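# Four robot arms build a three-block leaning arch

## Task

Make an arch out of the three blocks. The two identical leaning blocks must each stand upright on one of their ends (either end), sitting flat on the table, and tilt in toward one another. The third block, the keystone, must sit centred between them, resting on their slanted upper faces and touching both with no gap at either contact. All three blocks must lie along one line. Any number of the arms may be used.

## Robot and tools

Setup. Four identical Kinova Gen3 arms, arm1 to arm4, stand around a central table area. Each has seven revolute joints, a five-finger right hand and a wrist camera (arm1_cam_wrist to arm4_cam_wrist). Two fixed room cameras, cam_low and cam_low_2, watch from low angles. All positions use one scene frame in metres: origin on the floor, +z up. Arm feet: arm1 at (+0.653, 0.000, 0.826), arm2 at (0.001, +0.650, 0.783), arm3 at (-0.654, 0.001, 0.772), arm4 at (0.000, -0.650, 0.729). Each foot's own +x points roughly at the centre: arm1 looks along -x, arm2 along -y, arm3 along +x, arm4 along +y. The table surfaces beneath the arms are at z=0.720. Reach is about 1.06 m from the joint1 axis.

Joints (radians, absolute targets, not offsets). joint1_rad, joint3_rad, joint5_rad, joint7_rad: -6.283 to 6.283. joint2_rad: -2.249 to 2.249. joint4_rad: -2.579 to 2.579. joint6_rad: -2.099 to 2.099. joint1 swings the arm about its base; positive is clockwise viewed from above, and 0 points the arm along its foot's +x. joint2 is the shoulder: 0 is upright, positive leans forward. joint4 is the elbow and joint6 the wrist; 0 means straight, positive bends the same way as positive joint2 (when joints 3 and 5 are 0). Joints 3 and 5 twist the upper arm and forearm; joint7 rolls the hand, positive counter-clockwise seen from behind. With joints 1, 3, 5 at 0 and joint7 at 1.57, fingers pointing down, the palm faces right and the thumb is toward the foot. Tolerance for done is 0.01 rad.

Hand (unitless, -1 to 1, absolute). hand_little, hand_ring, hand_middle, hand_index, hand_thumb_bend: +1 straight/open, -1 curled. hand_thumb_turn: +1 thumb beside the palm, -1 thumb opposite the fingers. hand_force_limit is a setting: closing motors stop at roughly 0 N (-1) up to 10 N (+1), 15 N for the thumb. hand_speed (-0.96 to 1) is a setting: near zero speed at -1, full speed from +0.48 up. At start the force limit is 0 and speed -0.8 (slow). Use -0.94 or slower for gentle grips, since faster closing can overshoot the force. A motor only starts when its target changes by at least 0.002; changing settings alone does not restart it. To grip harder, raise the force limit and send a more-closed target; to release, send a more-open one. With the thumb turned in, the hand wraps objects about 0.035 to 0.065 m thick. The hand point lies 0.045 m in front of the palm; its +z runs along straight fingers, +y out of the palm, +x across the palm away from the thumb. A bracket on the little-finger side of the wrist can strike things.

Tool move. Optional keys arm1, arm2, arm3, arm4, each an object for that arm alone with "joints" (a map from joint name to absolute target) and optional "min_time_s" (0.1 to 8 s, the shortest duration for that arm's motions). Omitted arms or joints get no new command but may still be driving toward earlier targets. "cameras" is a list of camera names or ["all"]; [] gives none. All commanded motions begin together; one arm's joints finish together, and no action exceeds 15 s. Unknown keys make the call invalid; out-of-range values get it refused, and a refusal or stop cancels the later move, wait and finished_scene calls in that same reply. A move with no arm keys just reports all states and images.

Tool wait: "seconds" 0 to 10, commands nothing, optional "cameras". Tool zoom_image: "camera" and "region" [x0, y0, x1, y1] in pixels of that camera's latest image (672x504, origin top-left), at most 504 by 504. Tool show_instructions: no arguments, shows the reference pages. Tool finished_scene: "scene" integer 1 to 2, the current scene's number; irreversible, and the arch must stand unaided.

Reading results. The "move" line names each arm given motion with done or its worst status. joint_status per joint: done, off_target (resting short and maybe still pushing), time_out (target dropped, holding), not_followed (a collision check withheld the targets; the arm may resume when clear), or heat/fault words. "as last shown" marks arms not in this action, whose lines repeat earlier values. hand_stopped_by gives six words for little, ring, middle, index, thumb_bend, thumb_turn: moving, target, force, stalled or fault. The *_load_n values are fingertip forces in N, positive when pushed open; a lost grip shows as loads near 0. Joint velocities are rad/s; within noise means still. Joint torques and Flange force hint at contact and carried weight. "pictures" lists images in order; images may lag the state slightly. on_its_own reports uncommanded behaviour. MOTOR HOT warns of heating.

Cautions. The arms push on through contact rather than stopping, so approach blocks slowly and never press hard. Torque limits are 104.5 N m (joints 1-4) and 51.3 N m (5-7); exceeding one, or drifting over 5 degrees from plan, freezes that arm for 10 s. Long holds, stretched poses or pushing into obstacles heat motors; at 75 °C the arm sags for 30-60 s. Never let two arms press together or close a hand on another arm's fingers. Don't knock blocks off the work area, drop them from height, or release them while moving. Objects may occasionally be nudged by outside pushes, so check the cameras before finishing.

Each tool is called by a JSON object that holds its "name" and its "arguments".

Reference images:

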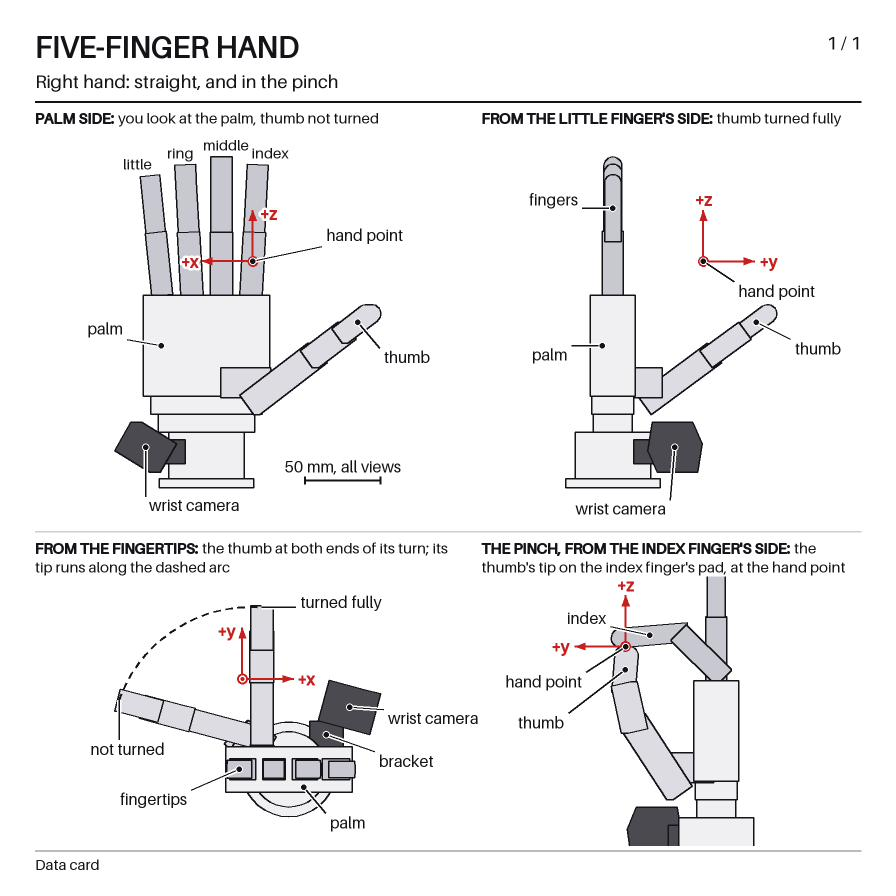

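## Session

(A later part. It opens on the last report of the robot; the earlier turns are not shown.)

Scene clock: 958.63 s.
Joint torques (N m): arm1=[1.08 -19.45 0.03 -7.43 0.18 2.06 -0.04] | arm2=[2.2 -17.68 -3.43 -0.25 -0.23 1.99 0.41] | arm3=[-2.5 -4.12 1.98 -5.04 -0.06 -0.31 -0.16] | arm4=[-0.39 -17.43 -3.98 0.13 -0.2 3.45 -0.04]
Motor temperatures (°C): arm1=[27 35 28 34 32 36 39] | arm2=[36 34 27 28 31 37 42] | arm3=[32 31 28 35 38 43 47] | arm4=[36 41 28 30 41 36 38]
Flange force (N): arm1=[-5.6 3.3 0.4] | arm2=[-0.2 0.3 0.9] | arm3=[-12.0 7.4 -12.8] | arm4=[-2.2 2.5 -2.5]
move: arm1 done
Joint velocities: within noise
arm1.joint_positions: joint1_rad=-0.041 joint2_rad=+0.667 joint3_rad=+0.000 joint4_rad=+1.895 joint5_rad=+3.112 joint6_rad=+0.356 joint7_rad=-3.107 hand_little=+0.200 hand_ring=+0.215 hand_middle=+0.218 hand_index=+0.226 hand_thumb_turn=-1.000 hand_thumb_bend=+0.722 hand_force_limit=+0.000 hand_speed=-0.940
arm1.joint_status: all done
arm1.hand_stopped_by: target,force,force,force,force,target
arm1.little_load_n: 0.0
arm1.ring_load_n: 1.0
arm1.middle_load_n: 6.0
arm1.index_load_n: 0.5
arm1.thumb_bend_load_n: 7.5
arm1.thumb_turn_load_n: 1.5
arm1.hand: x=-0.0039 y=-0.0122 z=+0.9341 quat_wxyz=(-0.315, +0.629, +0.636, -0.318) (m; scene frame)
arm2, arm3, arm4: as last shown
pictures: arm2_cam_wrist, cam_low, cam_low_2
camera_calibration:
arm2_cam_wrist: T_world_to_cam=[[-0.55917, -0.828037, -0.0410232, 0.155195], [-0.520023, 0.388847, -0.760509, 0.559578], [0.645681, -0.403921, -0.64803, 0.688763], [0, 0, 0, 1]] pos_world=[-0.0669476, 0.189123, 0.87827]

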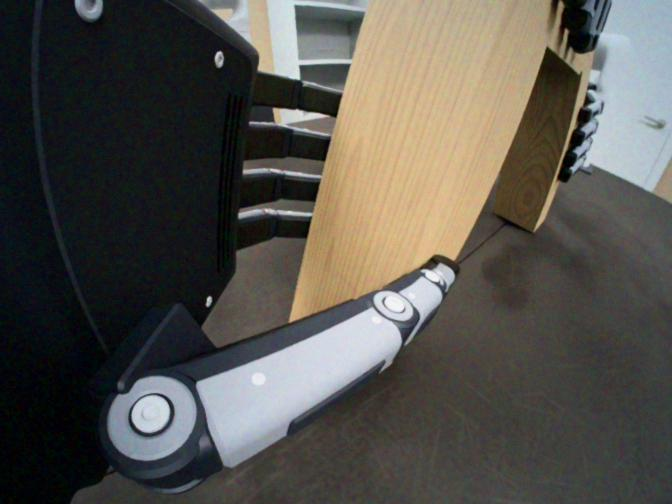

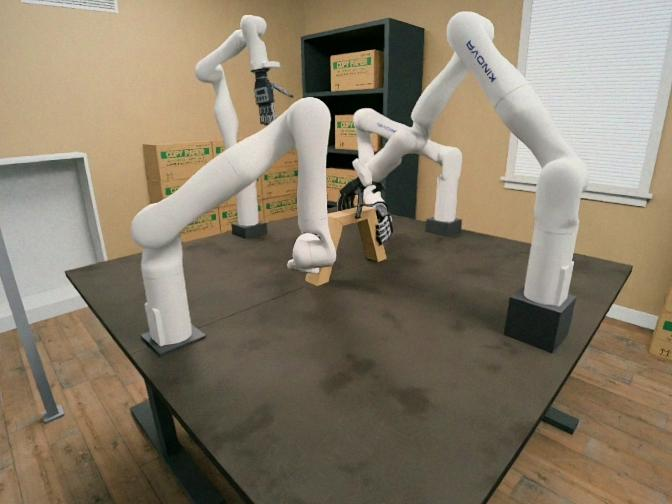

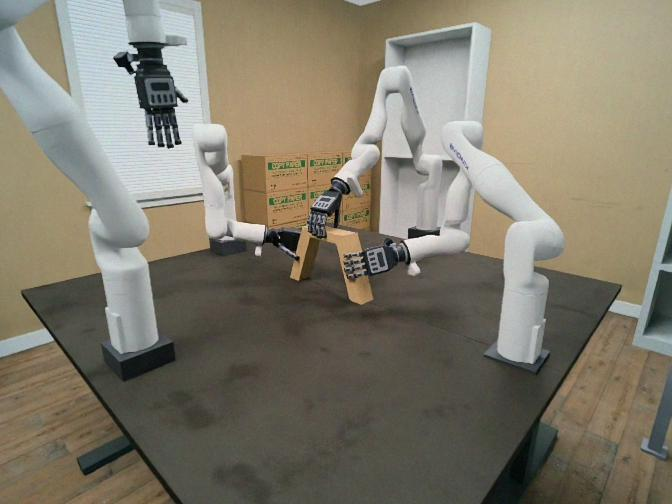

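{"name": "move", "arguments": {"arm1": {"joints": {"hand_thumb_bend": 0.95, "hand_speed": -0.92}}, "cameras": []}}

{"name": "move", "arguments": {"arm1": {"joints": {"hand_index": 0.6, "hand_middle": 0.6, "hand_ring": 0.6, "hand_little": 0.6, "hand_speed": -0.92}}, "cameras": ["cam_low_2", "cam_low", "arm2_cam_wrist", "arm1_cam_wrist"]}}

{"name": "zoom_image", "arguments": {"camera": "cam_low_2", "region": [290, 200, 380, 290]}}

{"name": "zoom_image", "arguments": {"camera": "cam_low", "region": [310, 170, 410, 270]}}

Scene clock: 968.33 s.
Joint torques (N m): arm1=[1.13 -18.16 0.07 -6.66 0.19 1.56 -0.01] | arm2=[2.16 -18.19 -3.7 -0.78 -0.53 2.3 0.39] | arm3=[-2.51 -4.08 1.96 -4.98 -0.03 -0.31 -0.21] | arm4=[-0.15 -17.63 -3.99 -0.08 -0.42 3.59 -0.02]
Motor temperatures (°C): arm1=[27 35 28 34 32 36 39] | arm2=[36 34 27 28 31 37 42] | arm3=[32 31 28 35 38 43 47] | arm4=[36 41 28 30 41 36 38]
Flange force (N): arm1=[-5.7 1.9 -0.8] | arm2=[-1.3 -0.9 0.3] | arm3=[-12.0 7.2 -13.0] | arm4=[-2.5 2.1 -2.4]
move: arm1 done
Joint velocities: within noise
arm1.joint_positions: joint1_rad=-0.041 joint2_rad=+0.667 joint3_rad=+0.000 joint4_rad=+1.895 joint5_rad=+3.112 joint6_rad=+0.356 joint7_rad=-3.107 hand_little=+0.200 hand_ring=+0.215 hand_middle=+0.217 hand_index=+0.226 hand_thumb_turn=-1.000 hand_thumb_bend=+0.950 hand_force_limit=+0.000 hand_speed=-0.920
arm1.joint_status: all done
arm1.hand_stopped_by: target,force,force,force,target,target
arm1.little_load_n: 0.0
arm1.ring_load_n: 0.0
arm1.middle_load_n: 0.0
arm1.index_load_n: 0.0
arm1.thumb_bend_load_n: 0.0
arm1.thumb_turn_load_n: 0.0
arm1.hand: x=-0.0039 y=-0.0122 z=+0.9341 quat_wxyz=(-0.315, +0.629, +0.636, -0.318) (m; scene frame)
arm2, arm3: as last shown
arm2.little_load_n: 1.5
arm2.thumb_turn_load_n: 1.5
arm3.ring_load_n: -0.5
arm3.thumb_bend_load_n: 0.0
arm4.joint_positions: joint1_rad=+0.590 joint2_rad=+0.998 joint3_rad=+0.000 joint4_rad=+2.110 joint5_rad=-1.617 joint6_rad=+1.374 joint7_rad=-1.876 hand_little=+0.156 hand_ring=+0.184 hand_middle=+0.192 hand_index=+0.197 hand_thumb_turn=-1.000 hand_thumb_bend=+0.770 hand_force_limit=+0.000 hand_speed=-0.940
arm4.joint_status: not commanded
arm4.hand_stopped_by: force,force,force,force,force,target
arm4.little_load_n: 1.0
arm4.ring_load_n: 1.0
arm4.middle_load_n: 5.0
arm4.index_load_n: 1.0
arm4.thumb_bend_load_n: 7.5
arm4.thumb_turn_load_n: 3.0
arm4.hand: x=-0.0064 y=-0.1359 z=+0.8113 quat_wxyz=(+0.622, -0.337, -0.699, -0.104) (m; scene frame)
pictures: none
No camera images: "cameras" was empty.

Scene clock: 970.60 s.
Joint torques (N m): arm1=[1.14 -18.17 0.11 -6.67 0.14 1.6 -0.02] | arm2=[2.17 -18.19 -3.73 -0.74 -0.54 2.29 0.4] | arm3=[-2.55 -4.09 2 -5.01 -0.03 -0.33 -0.22] | arm4=[-0.15 -17.66 -3.97 -0.12 -0.41 3.58 -0.03]
Motor temperatures (°C): arm1=[27 35 28 34 32 36 39] | arm2=[36 34 27 28 31 37 42] | arm3=[32 31 28 35 38 43 47] | arm4=[36 41 28 30 41 36 38]
Flange force (N): arm1=[-5.5 1.9 -0.8] | arm2=[-1.3 -0.7 0.2] | arm3=[-12.0 7.3 -12.9] | arm4=[-2.7 2.0 -2.4]
move: arm1 done
Joint velocities: within noise
arm1.joint_positions: joint1_rad=-0.041 joint2_rad=+0.667 joint3_rad=+0.000 joint4_rad=+1.895 joint5_rad=+3.112 joint6_rad=+0.356 joint7_rad=-3.107 hand_little=+0.600 hand_ring=+0.600 hand_middle=+0.600 hand_index=+0.600 hand_thumb_turn=-1.000 hand_thumb_bend=+0.950 hand_force_limit=+0.000 hand_speed=-0.920
arm1.joint_status: all done
arm1.hand_stopped_by: target,target,target,target,target,target
arm1.little_load_n: 0.0
arm1.ring_load_n: 0.0
arm1.middle_load_n: 0.0
arm1.index_load_n: 0.0
arm1.thumb_bend_load_n: 0.0
arm1.thumb_turn_load_n: 0.0
arm1.hand: x=-0.0039 y=-0.0122 z=+0.9341 quat_wxyz=(-0.315, +0.629, +0.636, -0.318) (m; scene frame)
arm2, arm3, arm4: as last shown
arm3.ring_load_n: 0.0
arm4.thumb_bend_load_n: 7.0
arm4.thumb_turn_load_n: 2.5
pictures: arm1_cam_wrist, arm2_cam_wrist, cam_low, cam_low_2
camera_calibration:
arm1_cam_wrist: T_world_to_cam=[[0.564052, 0.225953, -0.794224, 0.746096], [0.516485, -0.846999, 0.125837, -0.117471], [-0.644274, -0.481183, -0.594453, 0.658338], [0, 0, 0, 1]] pos_world=[0.0639854, 0.0487012, 0.9987]
arm2_cam_wrist: T_world_to_cam=[[-0.55917, -0.828037, -0.0410232, 0.155195], [-0.520023, 0.388847, -0.760509, 0.559578], [0.645681, -0.403921, -0.64803, 0.688763], [0, 0, 0, 1]] pos_world=[-0.0669476, 0.189123, 0.87827]

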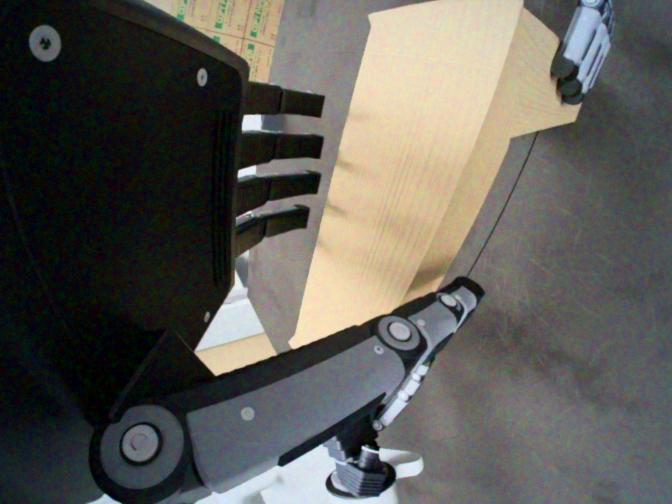

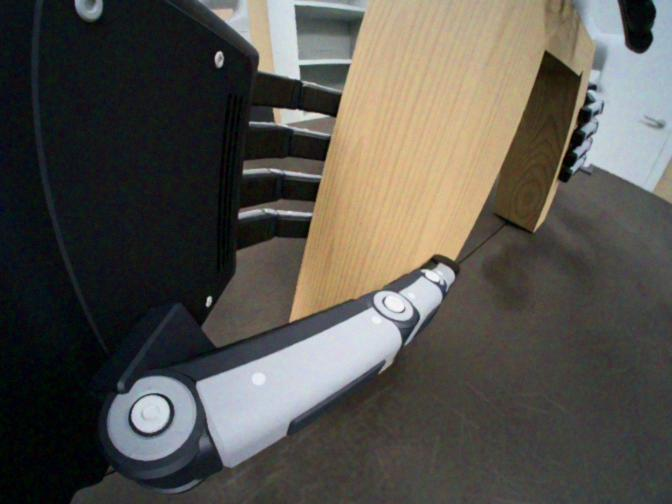

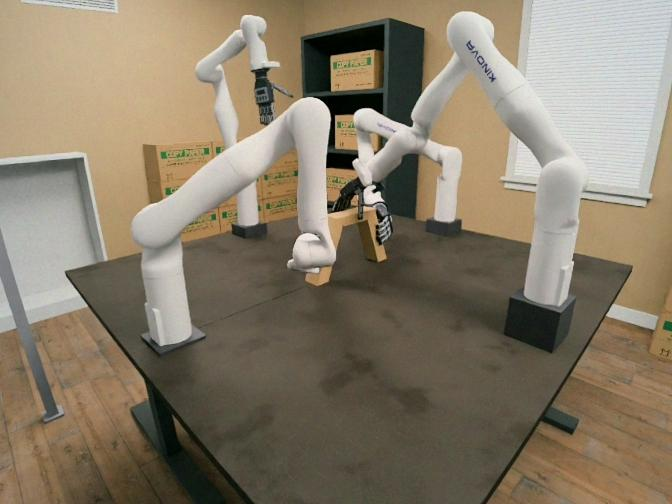

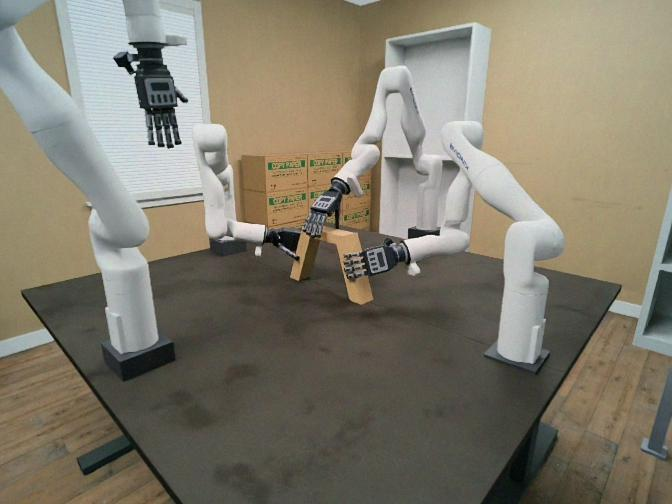

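Scaled by 5.600.

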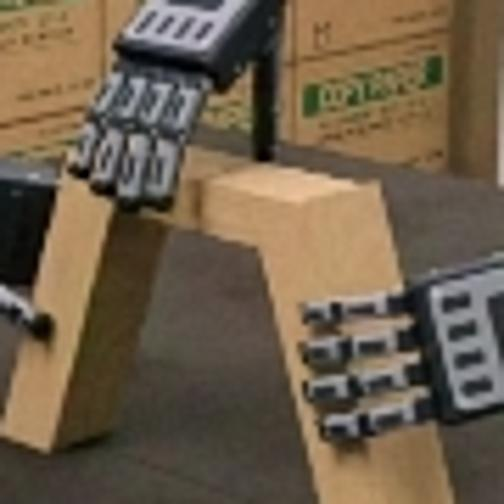

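Scaled by 5.040.

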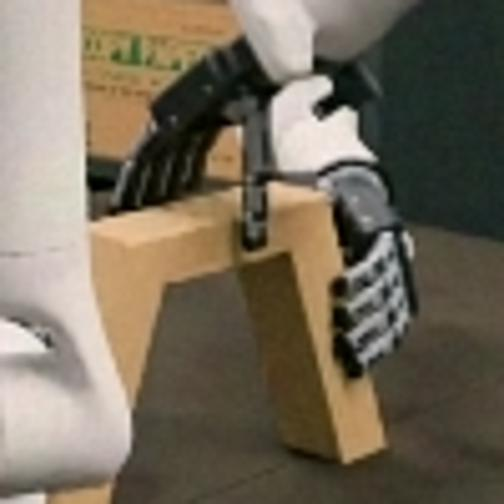

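{"name": "move", "arguments": {"arm1": {"joints": {"joint2_rad": 0.5512, "joint4_rad": 1.8528, "joint5_rad": 3.0841, "joint6_rad": 0.1973, "joint7_rad": -3.0783, "hand_thumb_bend": 1.0, "hand_index": 1, "hand_middle": 1, "hand_ring": 1, "hand_little": 1, "hand_speed": -0.8}, "min_time_s": 3}, "cameras": []}}

{"name": "move", "arguments": {"arm4": {"joints": {"hand_thumb_bend": 0.95, "hand_speed": -0.92}}, "cameras": ["cam_low_2", "cam_low", "arm2_cam_wrist", "arm1_cam_wrist"]}}

{"name": "zoom_image", "arguments": {"camera": "cam_low_2", "region": [280, 200, 400, 310]}}

{"name": "zoom_image", "arguments": {"camera": "cam_low", "region": [290, 180, 410, 300]}}

Scene clock: 986.23 s.
Joint torques (N m): arm1=[1.14 -17.39 0.09 -7.67 0.14 1.58 0.01] | arm2=[2.19 -18.16 -3.72 -0.65 -0.53 2.34 0.39] | arm3=[-2.44 -4.08 1.99 -4.98 -0.03 -0.29 -0.21] | arm4=[-0.15 -17.72 -3.93 -0.16 -0.41 3.57 -0.03]
Motor temperatures (°C): arm1=[27 35 28 34 32 36 39] | arm2=[36 34 27 28 31 37 42] | arm3=[32 31 28 35 38 43 47] | arm4=[36 41 28 30 41 36 38]
Flange force (N): arm1=[-6.6 1.8 -0.5] | arm2=[-1.3 -0.5 0.4] | arm3=[-12.0 7.3 -12.9] | arm4=[-2.8 1.9 -2.3]
move: arm1 done
Joint velocities: within noise
arm1.joint_positions: joint1_rad=-0.041 joint2_rad=+0.551 joint3_rad=+0.000 joint4_rad=+1.853 joint5_rad=+3.084 joint6_rad=+0.197 joint7_rad=-3.078 hand_little=+1.000 hand_ring=+1.000 hand_middle=+1.000 hand_index=+1.000 hand_thumb_turn=-1.000 hand_thumb_bend=+1.000 hand_force_limit=+0.000 hand_speed=-0.800
arm1.joint_status: all done
arm1.hand_stopped_by: target,target,target,target,target,target
arm1.little_load_n: 0.0
arm1.ring_load_n: 0.0
arm1.middle_load_n: 0.0
arm1.index_load_n: -0.5
arm1.thumb_bend_load_n: 0.0
arm1.thumb_turn_load_n: 0.0
arm1.hand: x=-0.0037 y=-0.0112 z=+0.9923 quat_wxyz=(-0.315, +0.629, +0.636, -0.318) (m; scene frame)
arm2, arm4: as last shown
arm3.joint_positions: joint1_rad=-0.140 joint2_rad=-0.393 joint3_rad=-0.104 joint4_rad=+1.449 joint5_rad=-0.074 joint6_rad=+1.974 joint7_rad=-1.652 hand_little=+1.000 hand_ring=+1.000 hand_middle=+1.000 hand_index=+1.000 hand_thumb_turn=+1.000 hand_thumb_bend=+1.000 hand_force_limit=+0.000 hand_speed=-0.800
arm3.joint_status: not commanded
arm3.hand_stopped_by: target,target,target,target,target,target
arm3.little_load_n: 0.0
arm3.ring_load_n: 0.0
arm3.middle_load_n: 0.0
arm3.index_load_n: 0.5
arm3.thumb_bend_load_n: 0.0
arm3.thumb_turn_load_n: 0.0
arm3.hand: x=-0.4935 y=+0.1051 z=+1.2855 quat_wxyz=(-0.051, +0.099, -0.993, -0.024) (m; scene frame)
arm4.thumb_bend_load_n: 7.5
pictures: none
No camera images: "cameras" was empty.

Scene clock: 988.30 s.
Joint torques (N m): arm1=[1.12 -17.41 0.11 -7.67 0.15 1.59 0.01] | arm2=[1.89 -17.88 -3.87 -0.55 -0.39 2.24 0.36] | arm3=[-2.47 -4.09 1.99 -4.97 -0.01 -0.35 -0.19] | arm4=[0.12 -16.39 -2.96 0.25 -0.34 2.55 -0.16]
Motor temperatures (°C): arm1=[27 35 28 34 32 35 39] | arm2=[36 35 27 28 31 37 42] | arm3=[32 31 28 35 38 43 47] | arm4=[36 41 28 30 41 36 38]
Flange force (N): arm1=[-6.4 1.7 -0.5] | arm2=[-0.8 -0.4 -0.2] | arm3=[-12.0 7.4 -13.1] | arm4=[0.3 1.6 -2.1]
move: arm4 done
Joint velocities: within noise
arm1, arm3: as last shown
arm1.index_load_n: 0.0
arm2.joint_positions: joint1_rad=+0.521 joint2_rad=+1.184 joint3_rad=+0.000 joint4_rad=+2.024 joint5_rad=-1.638 joint6_rad=+1.360 joint7_rad=-1.793 hand_little=+0.162 hand_ring=+0.190 hand_middle=+0.187 hand_index=+0.190 hand_thumb_turn=-1.000 hand_thumb_bend=+0.758 hand_force_limit=+0.000 hand_speed=-0.940
arm2.joint_status: not commanded
arm2.hand_stopped_by: force,force,force,force,force,target
arm2.little_load_n: 1.0
arm2.ring_load_n: 0.0
arm2.middle_load_n: 6.5
arm2.index_load_n: 0.5
arm2.thumb_bend_load_n: 7.0
arm2.thumb_turn_load_n: 1.5
arm2.hand: x=+0.0058 y=+0.1357 z=+0.8037 quat_wxyz=(-0.104, -0.700, +0.337, -0.621) (m; scene frame)
arm3.middle_load_n: 0.5
arm3.index_load_n: 0.0
arm4.joint_positions: joint1_rad=+0.590 joint2_rad=+0.998 joint3_rad=+0.000 joint4_rad=+2.110 joint5_rad=-1.617 joint6_rad=+1.374 joint7_rad=-1.876 hand_little=+0.156 hand_ring=+0.184 hand_middle=+0.191 hand_index=+0.197 hand_thumb_turn=-1.000 hand_thumb_bend=+0.950 hand_force_limit=+0.000 hand_speed=-0.920
arm4.joint_status: all done
arm4.hand_stopped_by: force,force,force,force,target,target
arm4.little_load_n: 0.5
arm4.ring_load_n: 0.0
arm4.middle_load_n: 0.5
arm4.index_load_n: 0.0
arm4.thumb_bend_load_n: 0.0
arm4.thumb_turn_load_n: 0.5
arm4.hand: x=-0.0064 y=-0.1359 z=+0.8113 quat_wxyz=(+0.622, -0.337, -0.699, -0.104) (m; scene frame)
pictures: arm1_cam_wrist, arm2_cam_wrist, cam_low, cam_low_2
camera_calibration:
arm1_cam_wrist: T_world_to_cam=[[0.564501, 0.225716, -0.793972, 0.791638], [0.515655, -0.847528, 0.125681, -0.123879], [-0.644545, -0.480362, -0.594822, 0.693809], [0, 0, 0, 1]] pos_world=[0.0641899, 0.0496028, 1.0568]
arm2_cam_wrist: T_world_to_cam=[[-0.55917, -0.828037, -0.0410232, 0.155195], [-0.520023, 0.388847, -0.760509, 0.559578], [0.645681, -0.403921, -0.64803, 0.688763], [0, 0, 0, 1]] pos_world=[-0.0669476, 0.189123, 0.87827]

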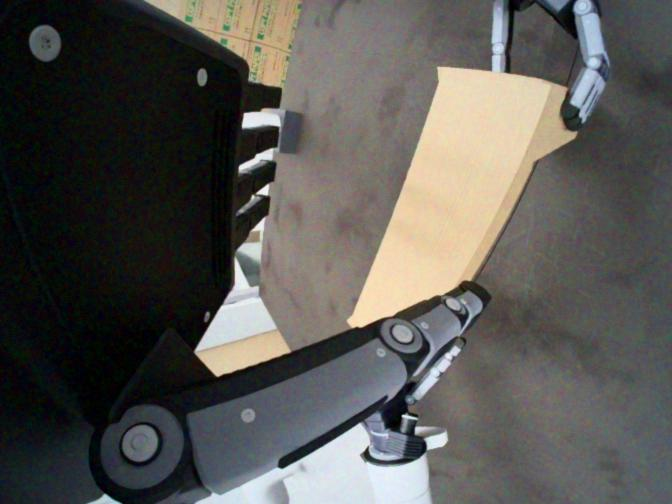

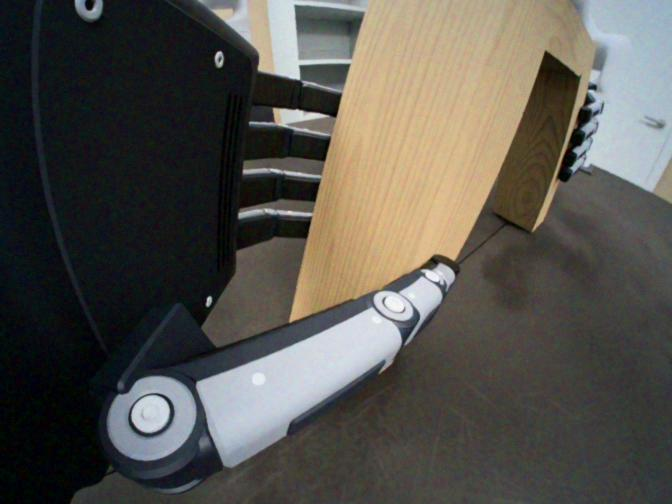

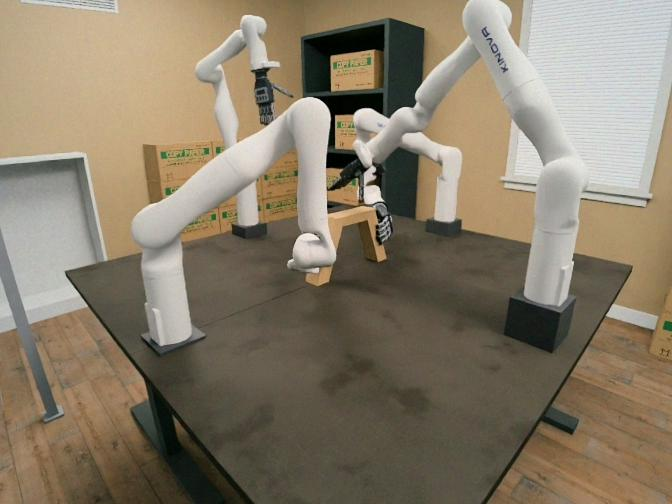

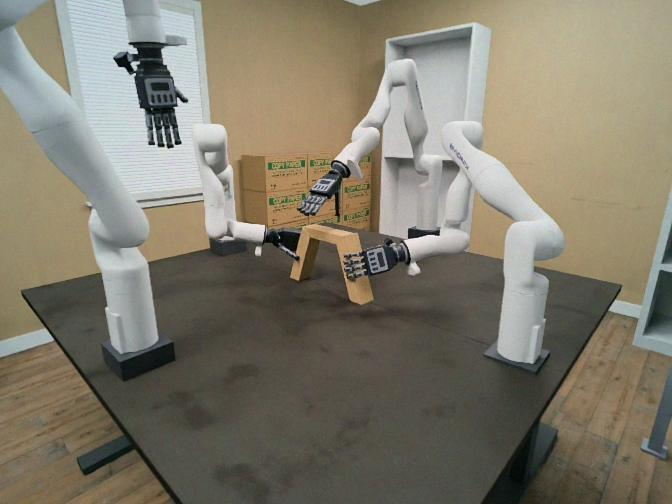

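Scaled by 4.200.

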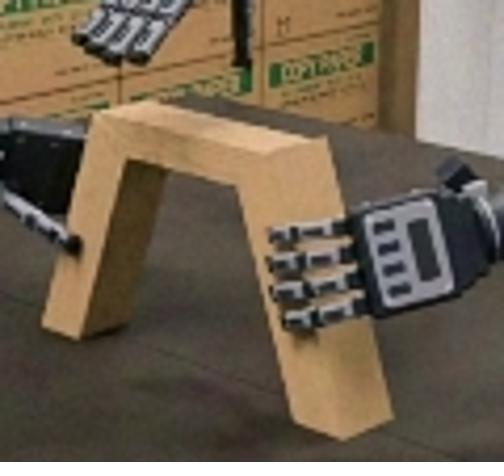

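Scaled by 4.200.

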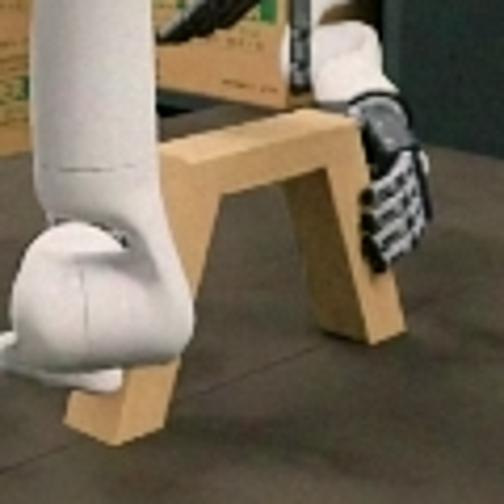

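{"name": "move", "arguments": {"arm4": {"joints": {"hand_index": 0.6, "hand_middle": 0.6, "hand_ring": 0.6, "hand_little": 0.6, "hand_thumb_bend": 1.0, "hand_speed": -0.92}}, "cameras": []}}

{"name": "move", "arguments": {"arm2": {"joints": {"hand_thumb_bend": 0.95, "hand_speed": -0.94}}, "cameras": ["cam_low_2", "cam_low"]}}

{"name": "zoom_image", "arguments": {"camera": "cam_low_2", "region": [280, 200, 400, 310]}}

{"name": "zoom_image", "arguments": {"camera": "cam_low", "region": [290, 180, 410, 300]}}

Scene clock: 994.90 s.
Joint torques (N m): arm1=[1.2 -17.4 0.03 -7.64 0.14 1.63 0] | arm2=[1.99 -18.04 -3.78 -0.68 -0.45 2.25 0.37] | arm3=[-2.45 -4.07 1.98 -5.04 -0.03 -0.34 -0.22] | arm4=[-0.3 -16.18 -3.12 0.36 -0.2 2.47 -0.18]
Motor temperatures (°C): arm1=[27 35 28 34 32 35 39] | arm2=[36 35 27 28 31 37 42] | arm3=[32 31 28 35 38 43 47] | arm4=[36 41 28 30 41 36 38]
Flange force (N): arm1=[-7.0 1.5 -0.5] | arm2=[-1.1 -0.7 0.0] | arm3=[-11.9 7.2 -12.8] | arm4=[0.6 1.8 -2.9]
move: arm4 done
Joint velocities: within noise
arm1, arm2, arm3: as last shown
arm2.index_load_n: 1.0
arm2.thumb_turn_load_n: 2.0
arm3.middle_load_n: 0.0
arm4.joint_positions: joint1_rad=+0.590 joint2_rad=+0.998 joint3_rad=+0.000 joint4_rad=+2.110 joint5_rad=-1.617 joint6_rad=+1.374 joint7_rad=-1.876 hand_little=+0.600 hand_ring=+0.600 hand_middle=+0.600 hand_index=+0.600 hand_thumb_turn=-1.000 hand_thumb_bend=+1.000 hand_force_limit=+0.000 hand_speed=-0.920
arm4.joint_status: all done
arm4.hand_stopped_by: target,target,target,target,target,target
arm4.little_load_n: 0.0
arm4.ring_load_n: 0.0
arm4.middle_load_n: 0.0
arm4.index_load_n: 0.0
arm4.thumb_bend_load_n: 0.0
arm4.thumb_turn_load_n: 0.5
arm4.hand: x=-0.0064 y=-0.1359 z=+0.8113 quat_wxyz=(+0.622, -0.337, -0.699, -0.104) (m; scene frame)
pictures: none
No camera images: "cameras" was empty.

Scene clock: 997.60 s.
Joint torques (N m): arm1=[1.17 -17.46 0.1 -7.64 0.15 1.6 -0.05] | arm2=[2.29 -18.11 -3.62 -0.45 -0.38 2.27 0.37] | arm3=[-2.51 -4.12 1.99 -4.97 -0.05 -0.33 -0.18] | arm4=[-0.26 -16.14 -3.12 0.37 -0.22 2.48 -0.18]
Motor temperatures (°C): arm1=[27 35 28 34 32 35 39] | arm2=[36 35 27 28 31 37 42] | arm3=[32 31 28 35 38 43 47] | arm4=[36 41 28 30 41 36 38]
Flange force (N): arm1=[-6.7 1.6 -0.3] | arm2=[-1.2 -0.1 1.0] | arm3=[-12.1 7.4 -13.1] | arm4=[0.7 1.8 -2.9]
move: arm2 done
Joint velocities: within noise
arm1, arm3, arm4: as last shown
arm2.joint_positions: joint1_rad=+0.521 joint2_rad=+1.184 joint3_rad=+0.000 joint4_rad=+2.024 joint5_rad=-1.638 joint6_rad=+1.360 joint7_rad=-1.793 hand_little=+0.162 hand_ring=+0.190 hand_middle=+0.187 hand_index=+0.190 hand_thumb_turn=-1.000 hand_thumb_bend=+0.950 hand_force_limit=+0.000 hand_speed=-0.940
arm2.joint_status: all done
arm2.hand_stopped_by: force,force,force,force,target,target
arm2.little_load_n: 0.0
arm2.ring_load_n: 0.0
arm2.middle_load_n: 1.5
arm2.index_load_n: 0.0
arm2.thumb_bend_load_n: 0.0
arm2.thumb_turn_load_n: 0.0
arm2.hand: x=+0.0058 y=+0.1357 z=+0.8037 quat_wxyz=(-0.104, -0.700, +0.337, -0.621) (m; scene frame)
arm4.thumb_turn_load_n: 0.0
pictures: cam_low, cam_low_2

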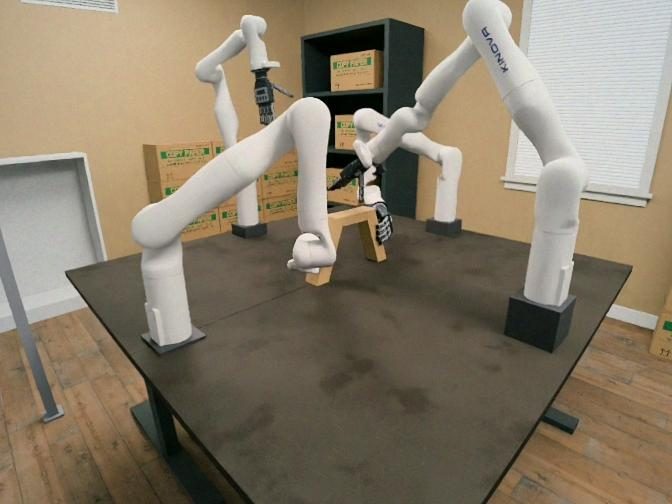

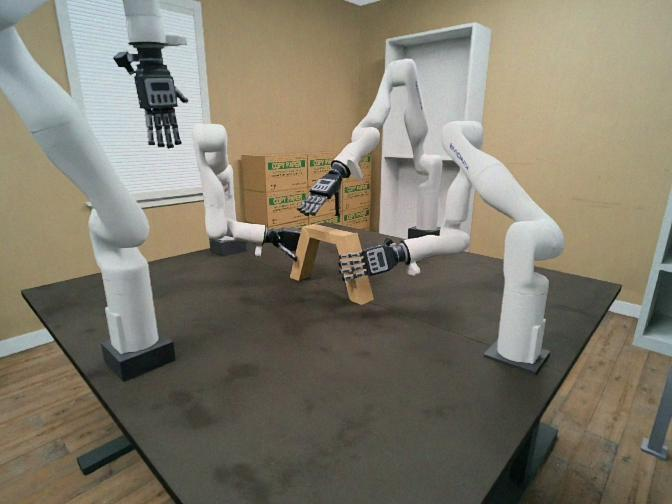

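Scaled by 4.200.

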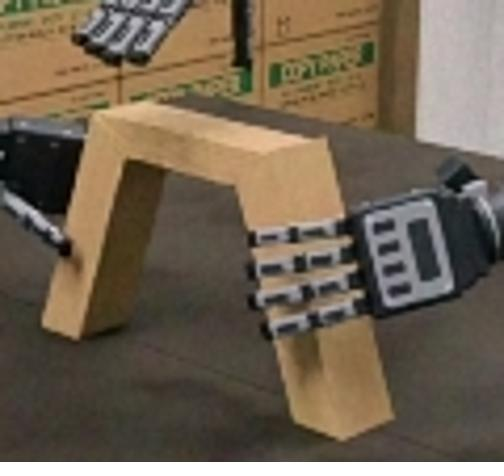

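Scaled by 4.200.

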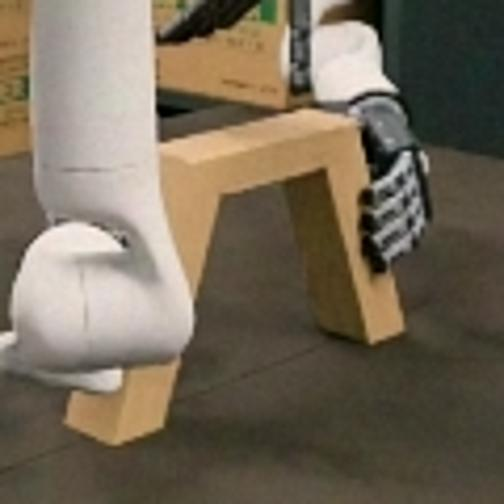

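{"name": "move", "arguments": {"arm2": {"joints": {"hand_index": 0.6, "hand_middle": 0.6, "hand_ring": 0.6, "hand_little": 0.6, "hand_thumb_bend": 1.0, "hand_speed": -0.92}}, "arm4": {"joints": {"hand_index": 1, "hand_middle": 1, "hand_ring": 1, "hand_little": 1, "hand_speed": -0.8}}, "cameras": ["cam_low_2"]}}

{"name": "move", "arguments": {"arm4": {"joints": {"joint1_rad": 0.8133, "joint2_rad": 0.894, "joint4_rad": 2.3987, "joint5_rad": -1.4307, "joint6_rad": 1.3528, "joint7_rad": -1.6894}, "min_time_s": 4}, "arm2": {"joints": {"hand_index": 1, "hand_middle": 1, "hand_ring": 1, "hand_little": 1, "hand_speed": -0.8}}, "cameras": ["cam_low_2", "cam_low"]}}

{"name": "move", "arguments": {"arm2": {"joints": {"joint1_rad": 0.735, "joint2_rad": 1.1079, "joint4_rad": 2.3287, "joint5_rad": -1.4784, "joint6_rad": 1.3196, "joint7_rad": -1.5609}, "min_time_s": 4}, "cameras": ["cam_low_2", "cam_low", "arm1_cam_wrist", "arm2_cam_wrist"]}}

{"name": "zoom_image", "arguments": {"camera": "cam_low_2", "region": [280, 200, 400, 310]}}

{"name": "zoom_image", "arguments": {"camera": "cam_low", "region": [290, 180, 410, 300]}}

Scene clock: 1024.93 s.
Joint torques (N m): arm1=[1.14 -17.41 0.08 -7.71 0.14 1.58 0] | arm2=[1.45 -17.45 -3.97 0.08 0.04 2.07 0.32] | arm3=[-2.48 -4.12 2.01 -4.99 -0.03 -0.3 -0.2] | arm4=[-0.3 -16.19 -3.15 0.35 -0.19 2.47 -0.21]
Motor temperatures (°C): arm1=[27 36 28 34 32 35 39] | arm2=[36 35 27 28 31 37 42] | arm3=[32 31 28 35 38 43 47] | arm4=[36 40 28 30 41 36 38]
Flange force (N): arm1=[-6.6 1.9 -0.6] | arm2=[-0.3 1.0 -0.3] | arm3=[-12.1 7.4 -12.9] | arm4=[0.5 1.7 -2.9]
move: arm2 done; arm4 done
Joint velocities: within noise
arm1, arm3: as last shown
arm1.thumb_turn_load_n: 0.5
arm2.joint_positions: joint1_rad=+0.521 joint2_rad=+1.184 joint3_rad=+0.000 joint4_rad=+2.024 joint5_rad=-1.638 joint6_rad=+1.360 joint7_rad=-1.793 hand_little=+0.600 hand_ring=+0.600 hand_middle=+0.600 hand_index=+0.600 hand_thumb_turn=-1.000 hand_thumb_bend=+1.000 hand_force_limit=+0.000 hand_speed=-0.920
arm2.joint_status: all done
arm2.hand_stopped_by: target,target,target,target,target,target
arm2.little_load_n: 0.0
arm2.ring_load_n: 0.0
arm2.middle_load_n: 0.0
arm2.index_load_n: 0.0
arm2.thumb_bend_load_n: 0.0
arm2.thumb_turn_load_n: 0.0
arm2.hand: x=+0.0058 y=+0.1357 z=+0.8037 quat_wxyz=(-0.104, -0.700, +0.337, -0.621) (m; scene frame)
arm4.joint_positions: joint1_rad=+0.590 joint2_rad=+0.998 joint3_rad=+0.000 joint4_rad=+2.110 joint5_rad=-1.617 joint6_rad=+1.374 joint7_rad=-1.876 hand_little=+1.000 hand_ring=+1.000 hand_middle=+1.000 hand_index=+1.000 hand_thumb_turn=-1.000 hand_thumb_bend=+1.000 hand_force_limit=+0.000 hand_speed=-0.800
arm4.joint_status: all done
arm4.hand_stopped_by: target,target,target,target,target,target
arm4.little_load_n: 0.0
arm4.ring_load_n: 0.0
arm4.middle_load_n: -0.5
arm4.index_load_n: 0.0
arm4.thumb_bend_load_n: 0.0
arm4.thumb_turn_load_n: 0.0
arm4.hand: x=-0.0064 y=-0.1359 z=+0.8113 quat_wxyz=(+0.622, -0.337, -0.699, -0.104) (m; scene frame)
pictures: cam_low_2

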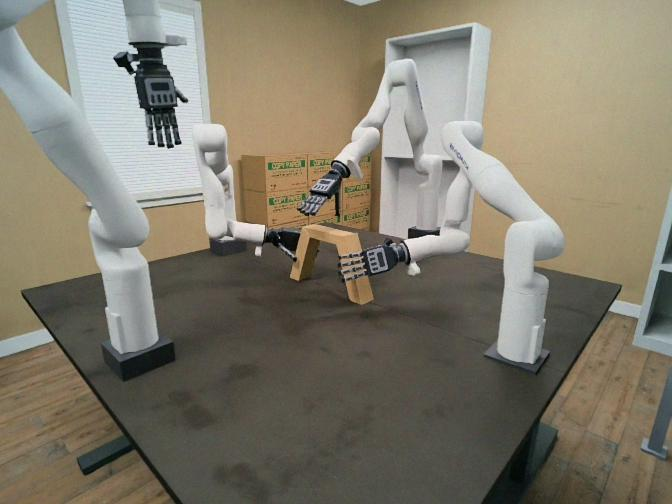

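Scene clock: 1029.23 s.
Joint torques (N m): arm1=[1.07 -17.4 0.1 -7.72 0.15 1.56 -0.01] | arm2=[1.44 -17.48 -3.92 0.1 0.06 2.09 0.31] | arm3=[-2.49 -4.11 1.97 -4.97 -0.04 -0.35 -0.23] | arm4=[-0.26 -12.95 -2.98 2.29 0.22 2.43 -0.2]
Motor temperatures (°C): arm1=[27 36 28 34 32 35 39] | arm2=[36 35 27 28 31 37 42] | arm3=[32 31 28 35 38 43 47] | arm4=[36 40 28 30 41 35 38]
Flange force (N): arm1=[-6.3 2.0 -0.6] | arm2=[-0.4 1.1 -0.2] | arm3=[-12.0 7.2 -13.1] | arm4=[0.5 0.7 -4.3]
move: arm2 done; arm4 done
Joint velocities: within noise
arm1, arm3: as last shown
arm1.little_load_n: -0.5
arm1.thumb_turn_load_n: 0.0
arm2.joint_positions: joint1_rad=+0.521 joint2_rad=+1.184 joint3_rad=+0.000 joint4_rad=+2.024 joint5_rad=-1.638 joint6_rad=+1.360 joint7_rad=-1.793 hand_little=+1.000 hand_ring=+1.000 hand_middle=+1.000 hand_index=+1.000 hand_thumb_turn=-1.000 hand_thumb_bend=+1.000 hand_force_limit=+0.000 hand_speed=-0.800
arm2.joint_status: all done
arm2.hand_stopped_by: target,target,target,target,target,target
arm2.little_load_n: 0.0
arm2.ring_load_n: 0.0
arm2.middle_load_n: 0.0
arm2.index_load_n: -0.5
arm2.thumb_bend_load_n: 0.0
arm2.thumb_turn_load_n: 0.0
arm2.hand: x=+0.0058 y=+0.1357 z=+0.8037 quat_wxyz=(-0.104, -0.700, +0.337, -0.621) (m; scene frame)
arm4.joint_positions: joint1_rad=+0.813 joint2_rad=+0.894 joint3_rad=+0.000 joint4_rad=+2.399 joint5_rad=-1.431 joint6_rad=+1.353 joint7_rad=-1.689 hand_little=+1.000 hand_ring=+1.000 hand_middle=+1.000 hand_index=+1.000 hand_thumb_turn=-1.000 hand_thumb_bend=+1.000 hand_force_limit=+0.000 hand_speed=-0.800
arm4.joint_status: all done
arm4.hand_stopped_by: target,target,target,target,target,target
arm4.little_load_n: 0.0
arm4.ring_load_n: 0.0
arm4.middle_load_n: 0.0
arm4.index_load_n: 0.0
arm4.thumb_bend_load_n: 0.0
arm4.thumb_turn_load_n: 0.0
arm4.hand: x=-0.0061 y=-0.2494 z=+0.8524 quat_wxyz=(+0.622, -0.337, -0.699, -0.104) (m; scene frame)
pictures: cam_low, cam_low_2

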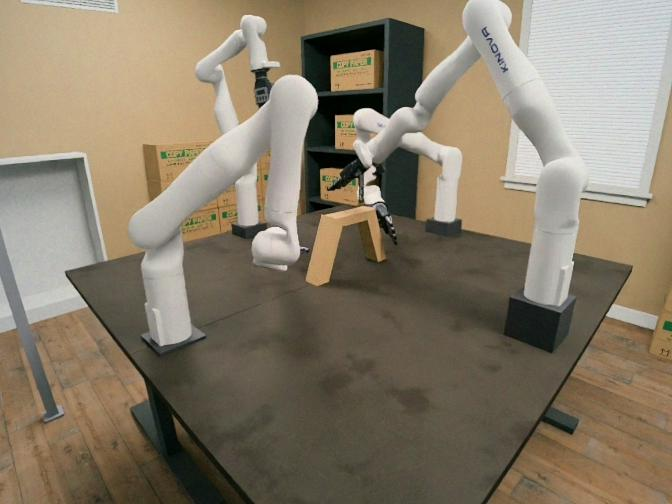

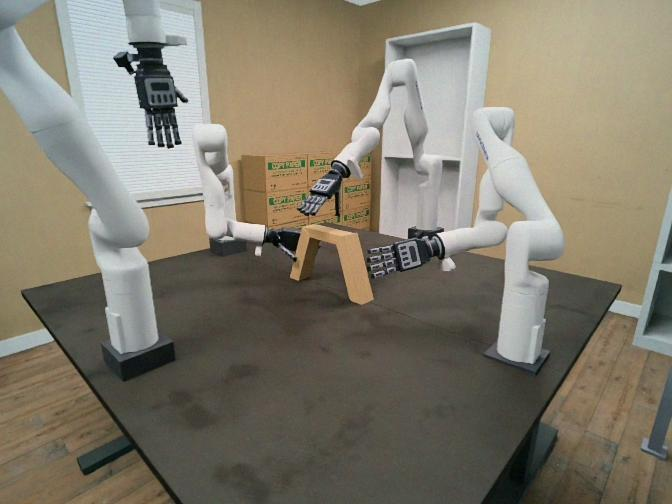

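Scene clock: 1033.53 s.
Joint torques (N m): arm1=[1.12 -17.43 0.09 -7.7 0.14 1.57 0.02] | arm2=[1.47 -14.44 -3.85 2.52 0.53 1.99 0.31] | arm3=[-2.46 -4.04 2 -5.04 -0.07 -0.36 -0.24] | arm4=[-0.22 -12.92 -2.99 2.27 0.22 2.43 -0.2]
Motor temperatures (°C): arm1=[27 36 28 34 32 35 39] | arm2=[36 36 27 28 31 37 42] | arm3=[32 31 28 35 38 43 47] | arm4=[36 40 28 30 41 35 38]
Flange force (N): arm1=[-6.5 1.9 -0.5] | arm2=[0.1 1.4 -0.9] | arm3=[-11.8 7.2 -12.8] | arm4=[0.6 0.7 -4.2]
move: arm2 done
Joint velocities: within noise
arm1, arm3, arm4: as last shown
arm1.little_load_n: 0.0
arm2.joint_positions: joint1_rad=+0.735 joint2_rad=+1.108 joint3_rad=+0.000 joint4_rad=+2.329 joint5_rad=-1.478 joint6_rad=+1.320 joint7_rad=-1.561 hand_little=+1.000 hand_ring=+1.000 hand_middle=+1.000 hand_index=+1.000 hand_thumb_turn=-1.000 hand_thumb_bend=+1.000 hand_force_limit=+0.000 hand_speed=-0.800
arm2.joint_status: all done
arm2.hand_stopped_by: target,target,target,target,target,target
arm2.little_load_n: 0.0
arm2.ring_load_n: 0.0
arm2.middle_load_n: 0.0
arm2.index_load_n: 0.0
arm2.thumb_bend_load_n: 0.0
arm2.thumb_turn_load_n: 0.5
arm2.hand: x=+0.0059 y=+0.2489 z=+0.8451 quat_wxyz=(-0.103, -0.699, +0.337, -0.622) (m; scene frame)
arm4.thumb_bend_load_n: 0.5
arm4.thumb_turn_load_n: 0.5
pictures: arm1_cam_wrist, arm2_cam_wrist, cam_low, cam_low_2
camera_calibration:
arm1_cam_wrist: T_world_to_cam=[[0.564501, 0.225716, -0.793972, 0.791638], [0.515655, -0.847528, 0.125681, -0.123879], [-0.644545, -0.480362, -0.594822, 0.693809], [0, 0, 0, 1]] pos_world=[0.0641899, 0.0496028, 1.0568]
arm2_cam_wrist: T_world_to_cam=[[-0.558446, -0.828506, -0.0414314, 0.251017], [-0.519536, 0.388251, -0.761146, 0.547768], [0.6467, -0.403534, -0.647256, 0.760341], [0, 0, 0, 1]] pos_world=[-0.0669476, 0.30212, 0.919466]

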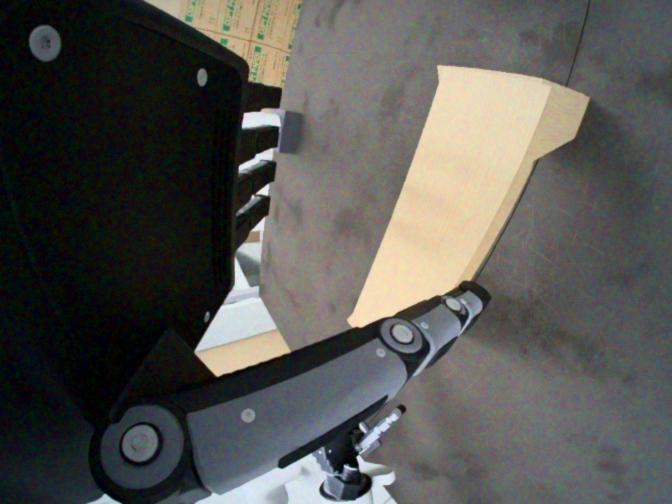

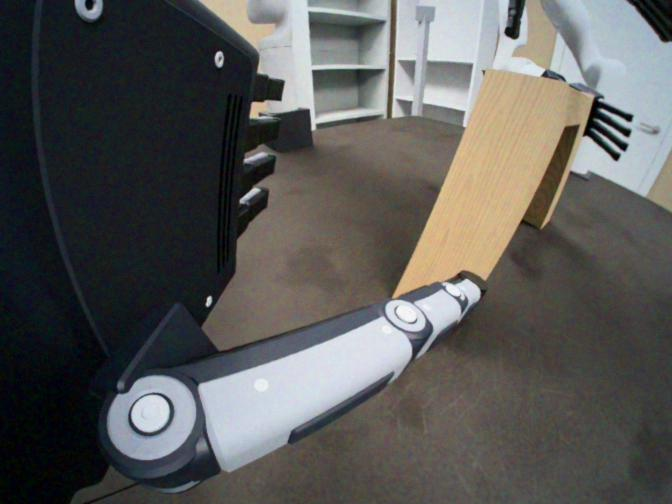

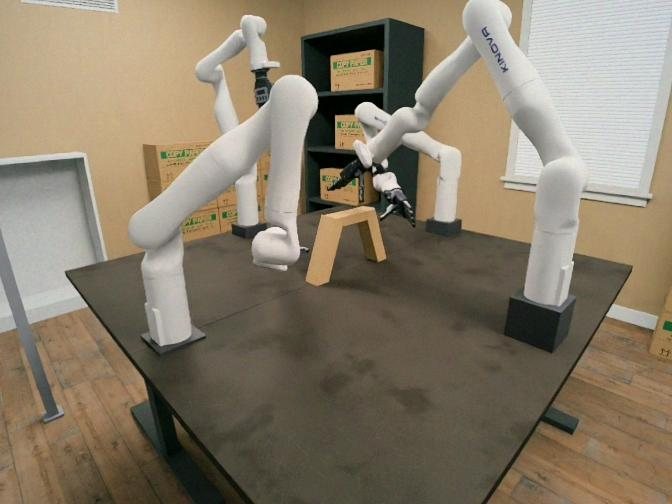

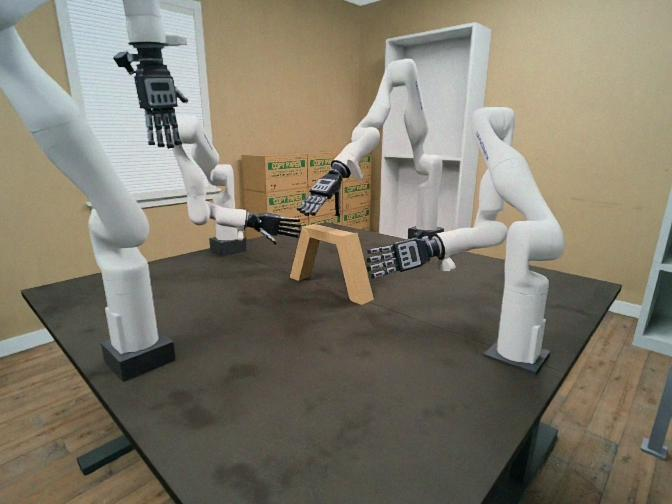

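Scaled by 4.200.

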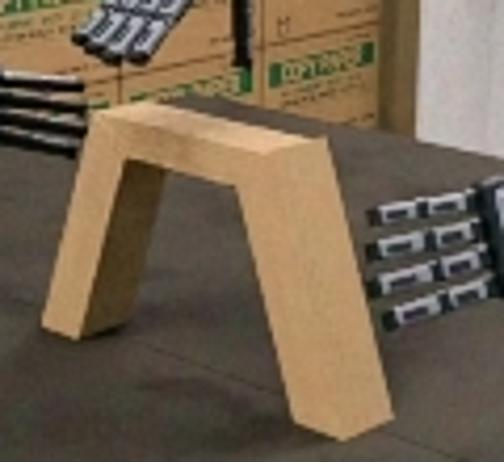

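Scaled by 4.200.

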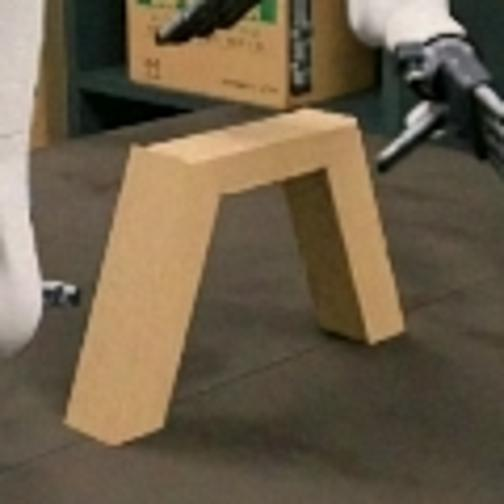

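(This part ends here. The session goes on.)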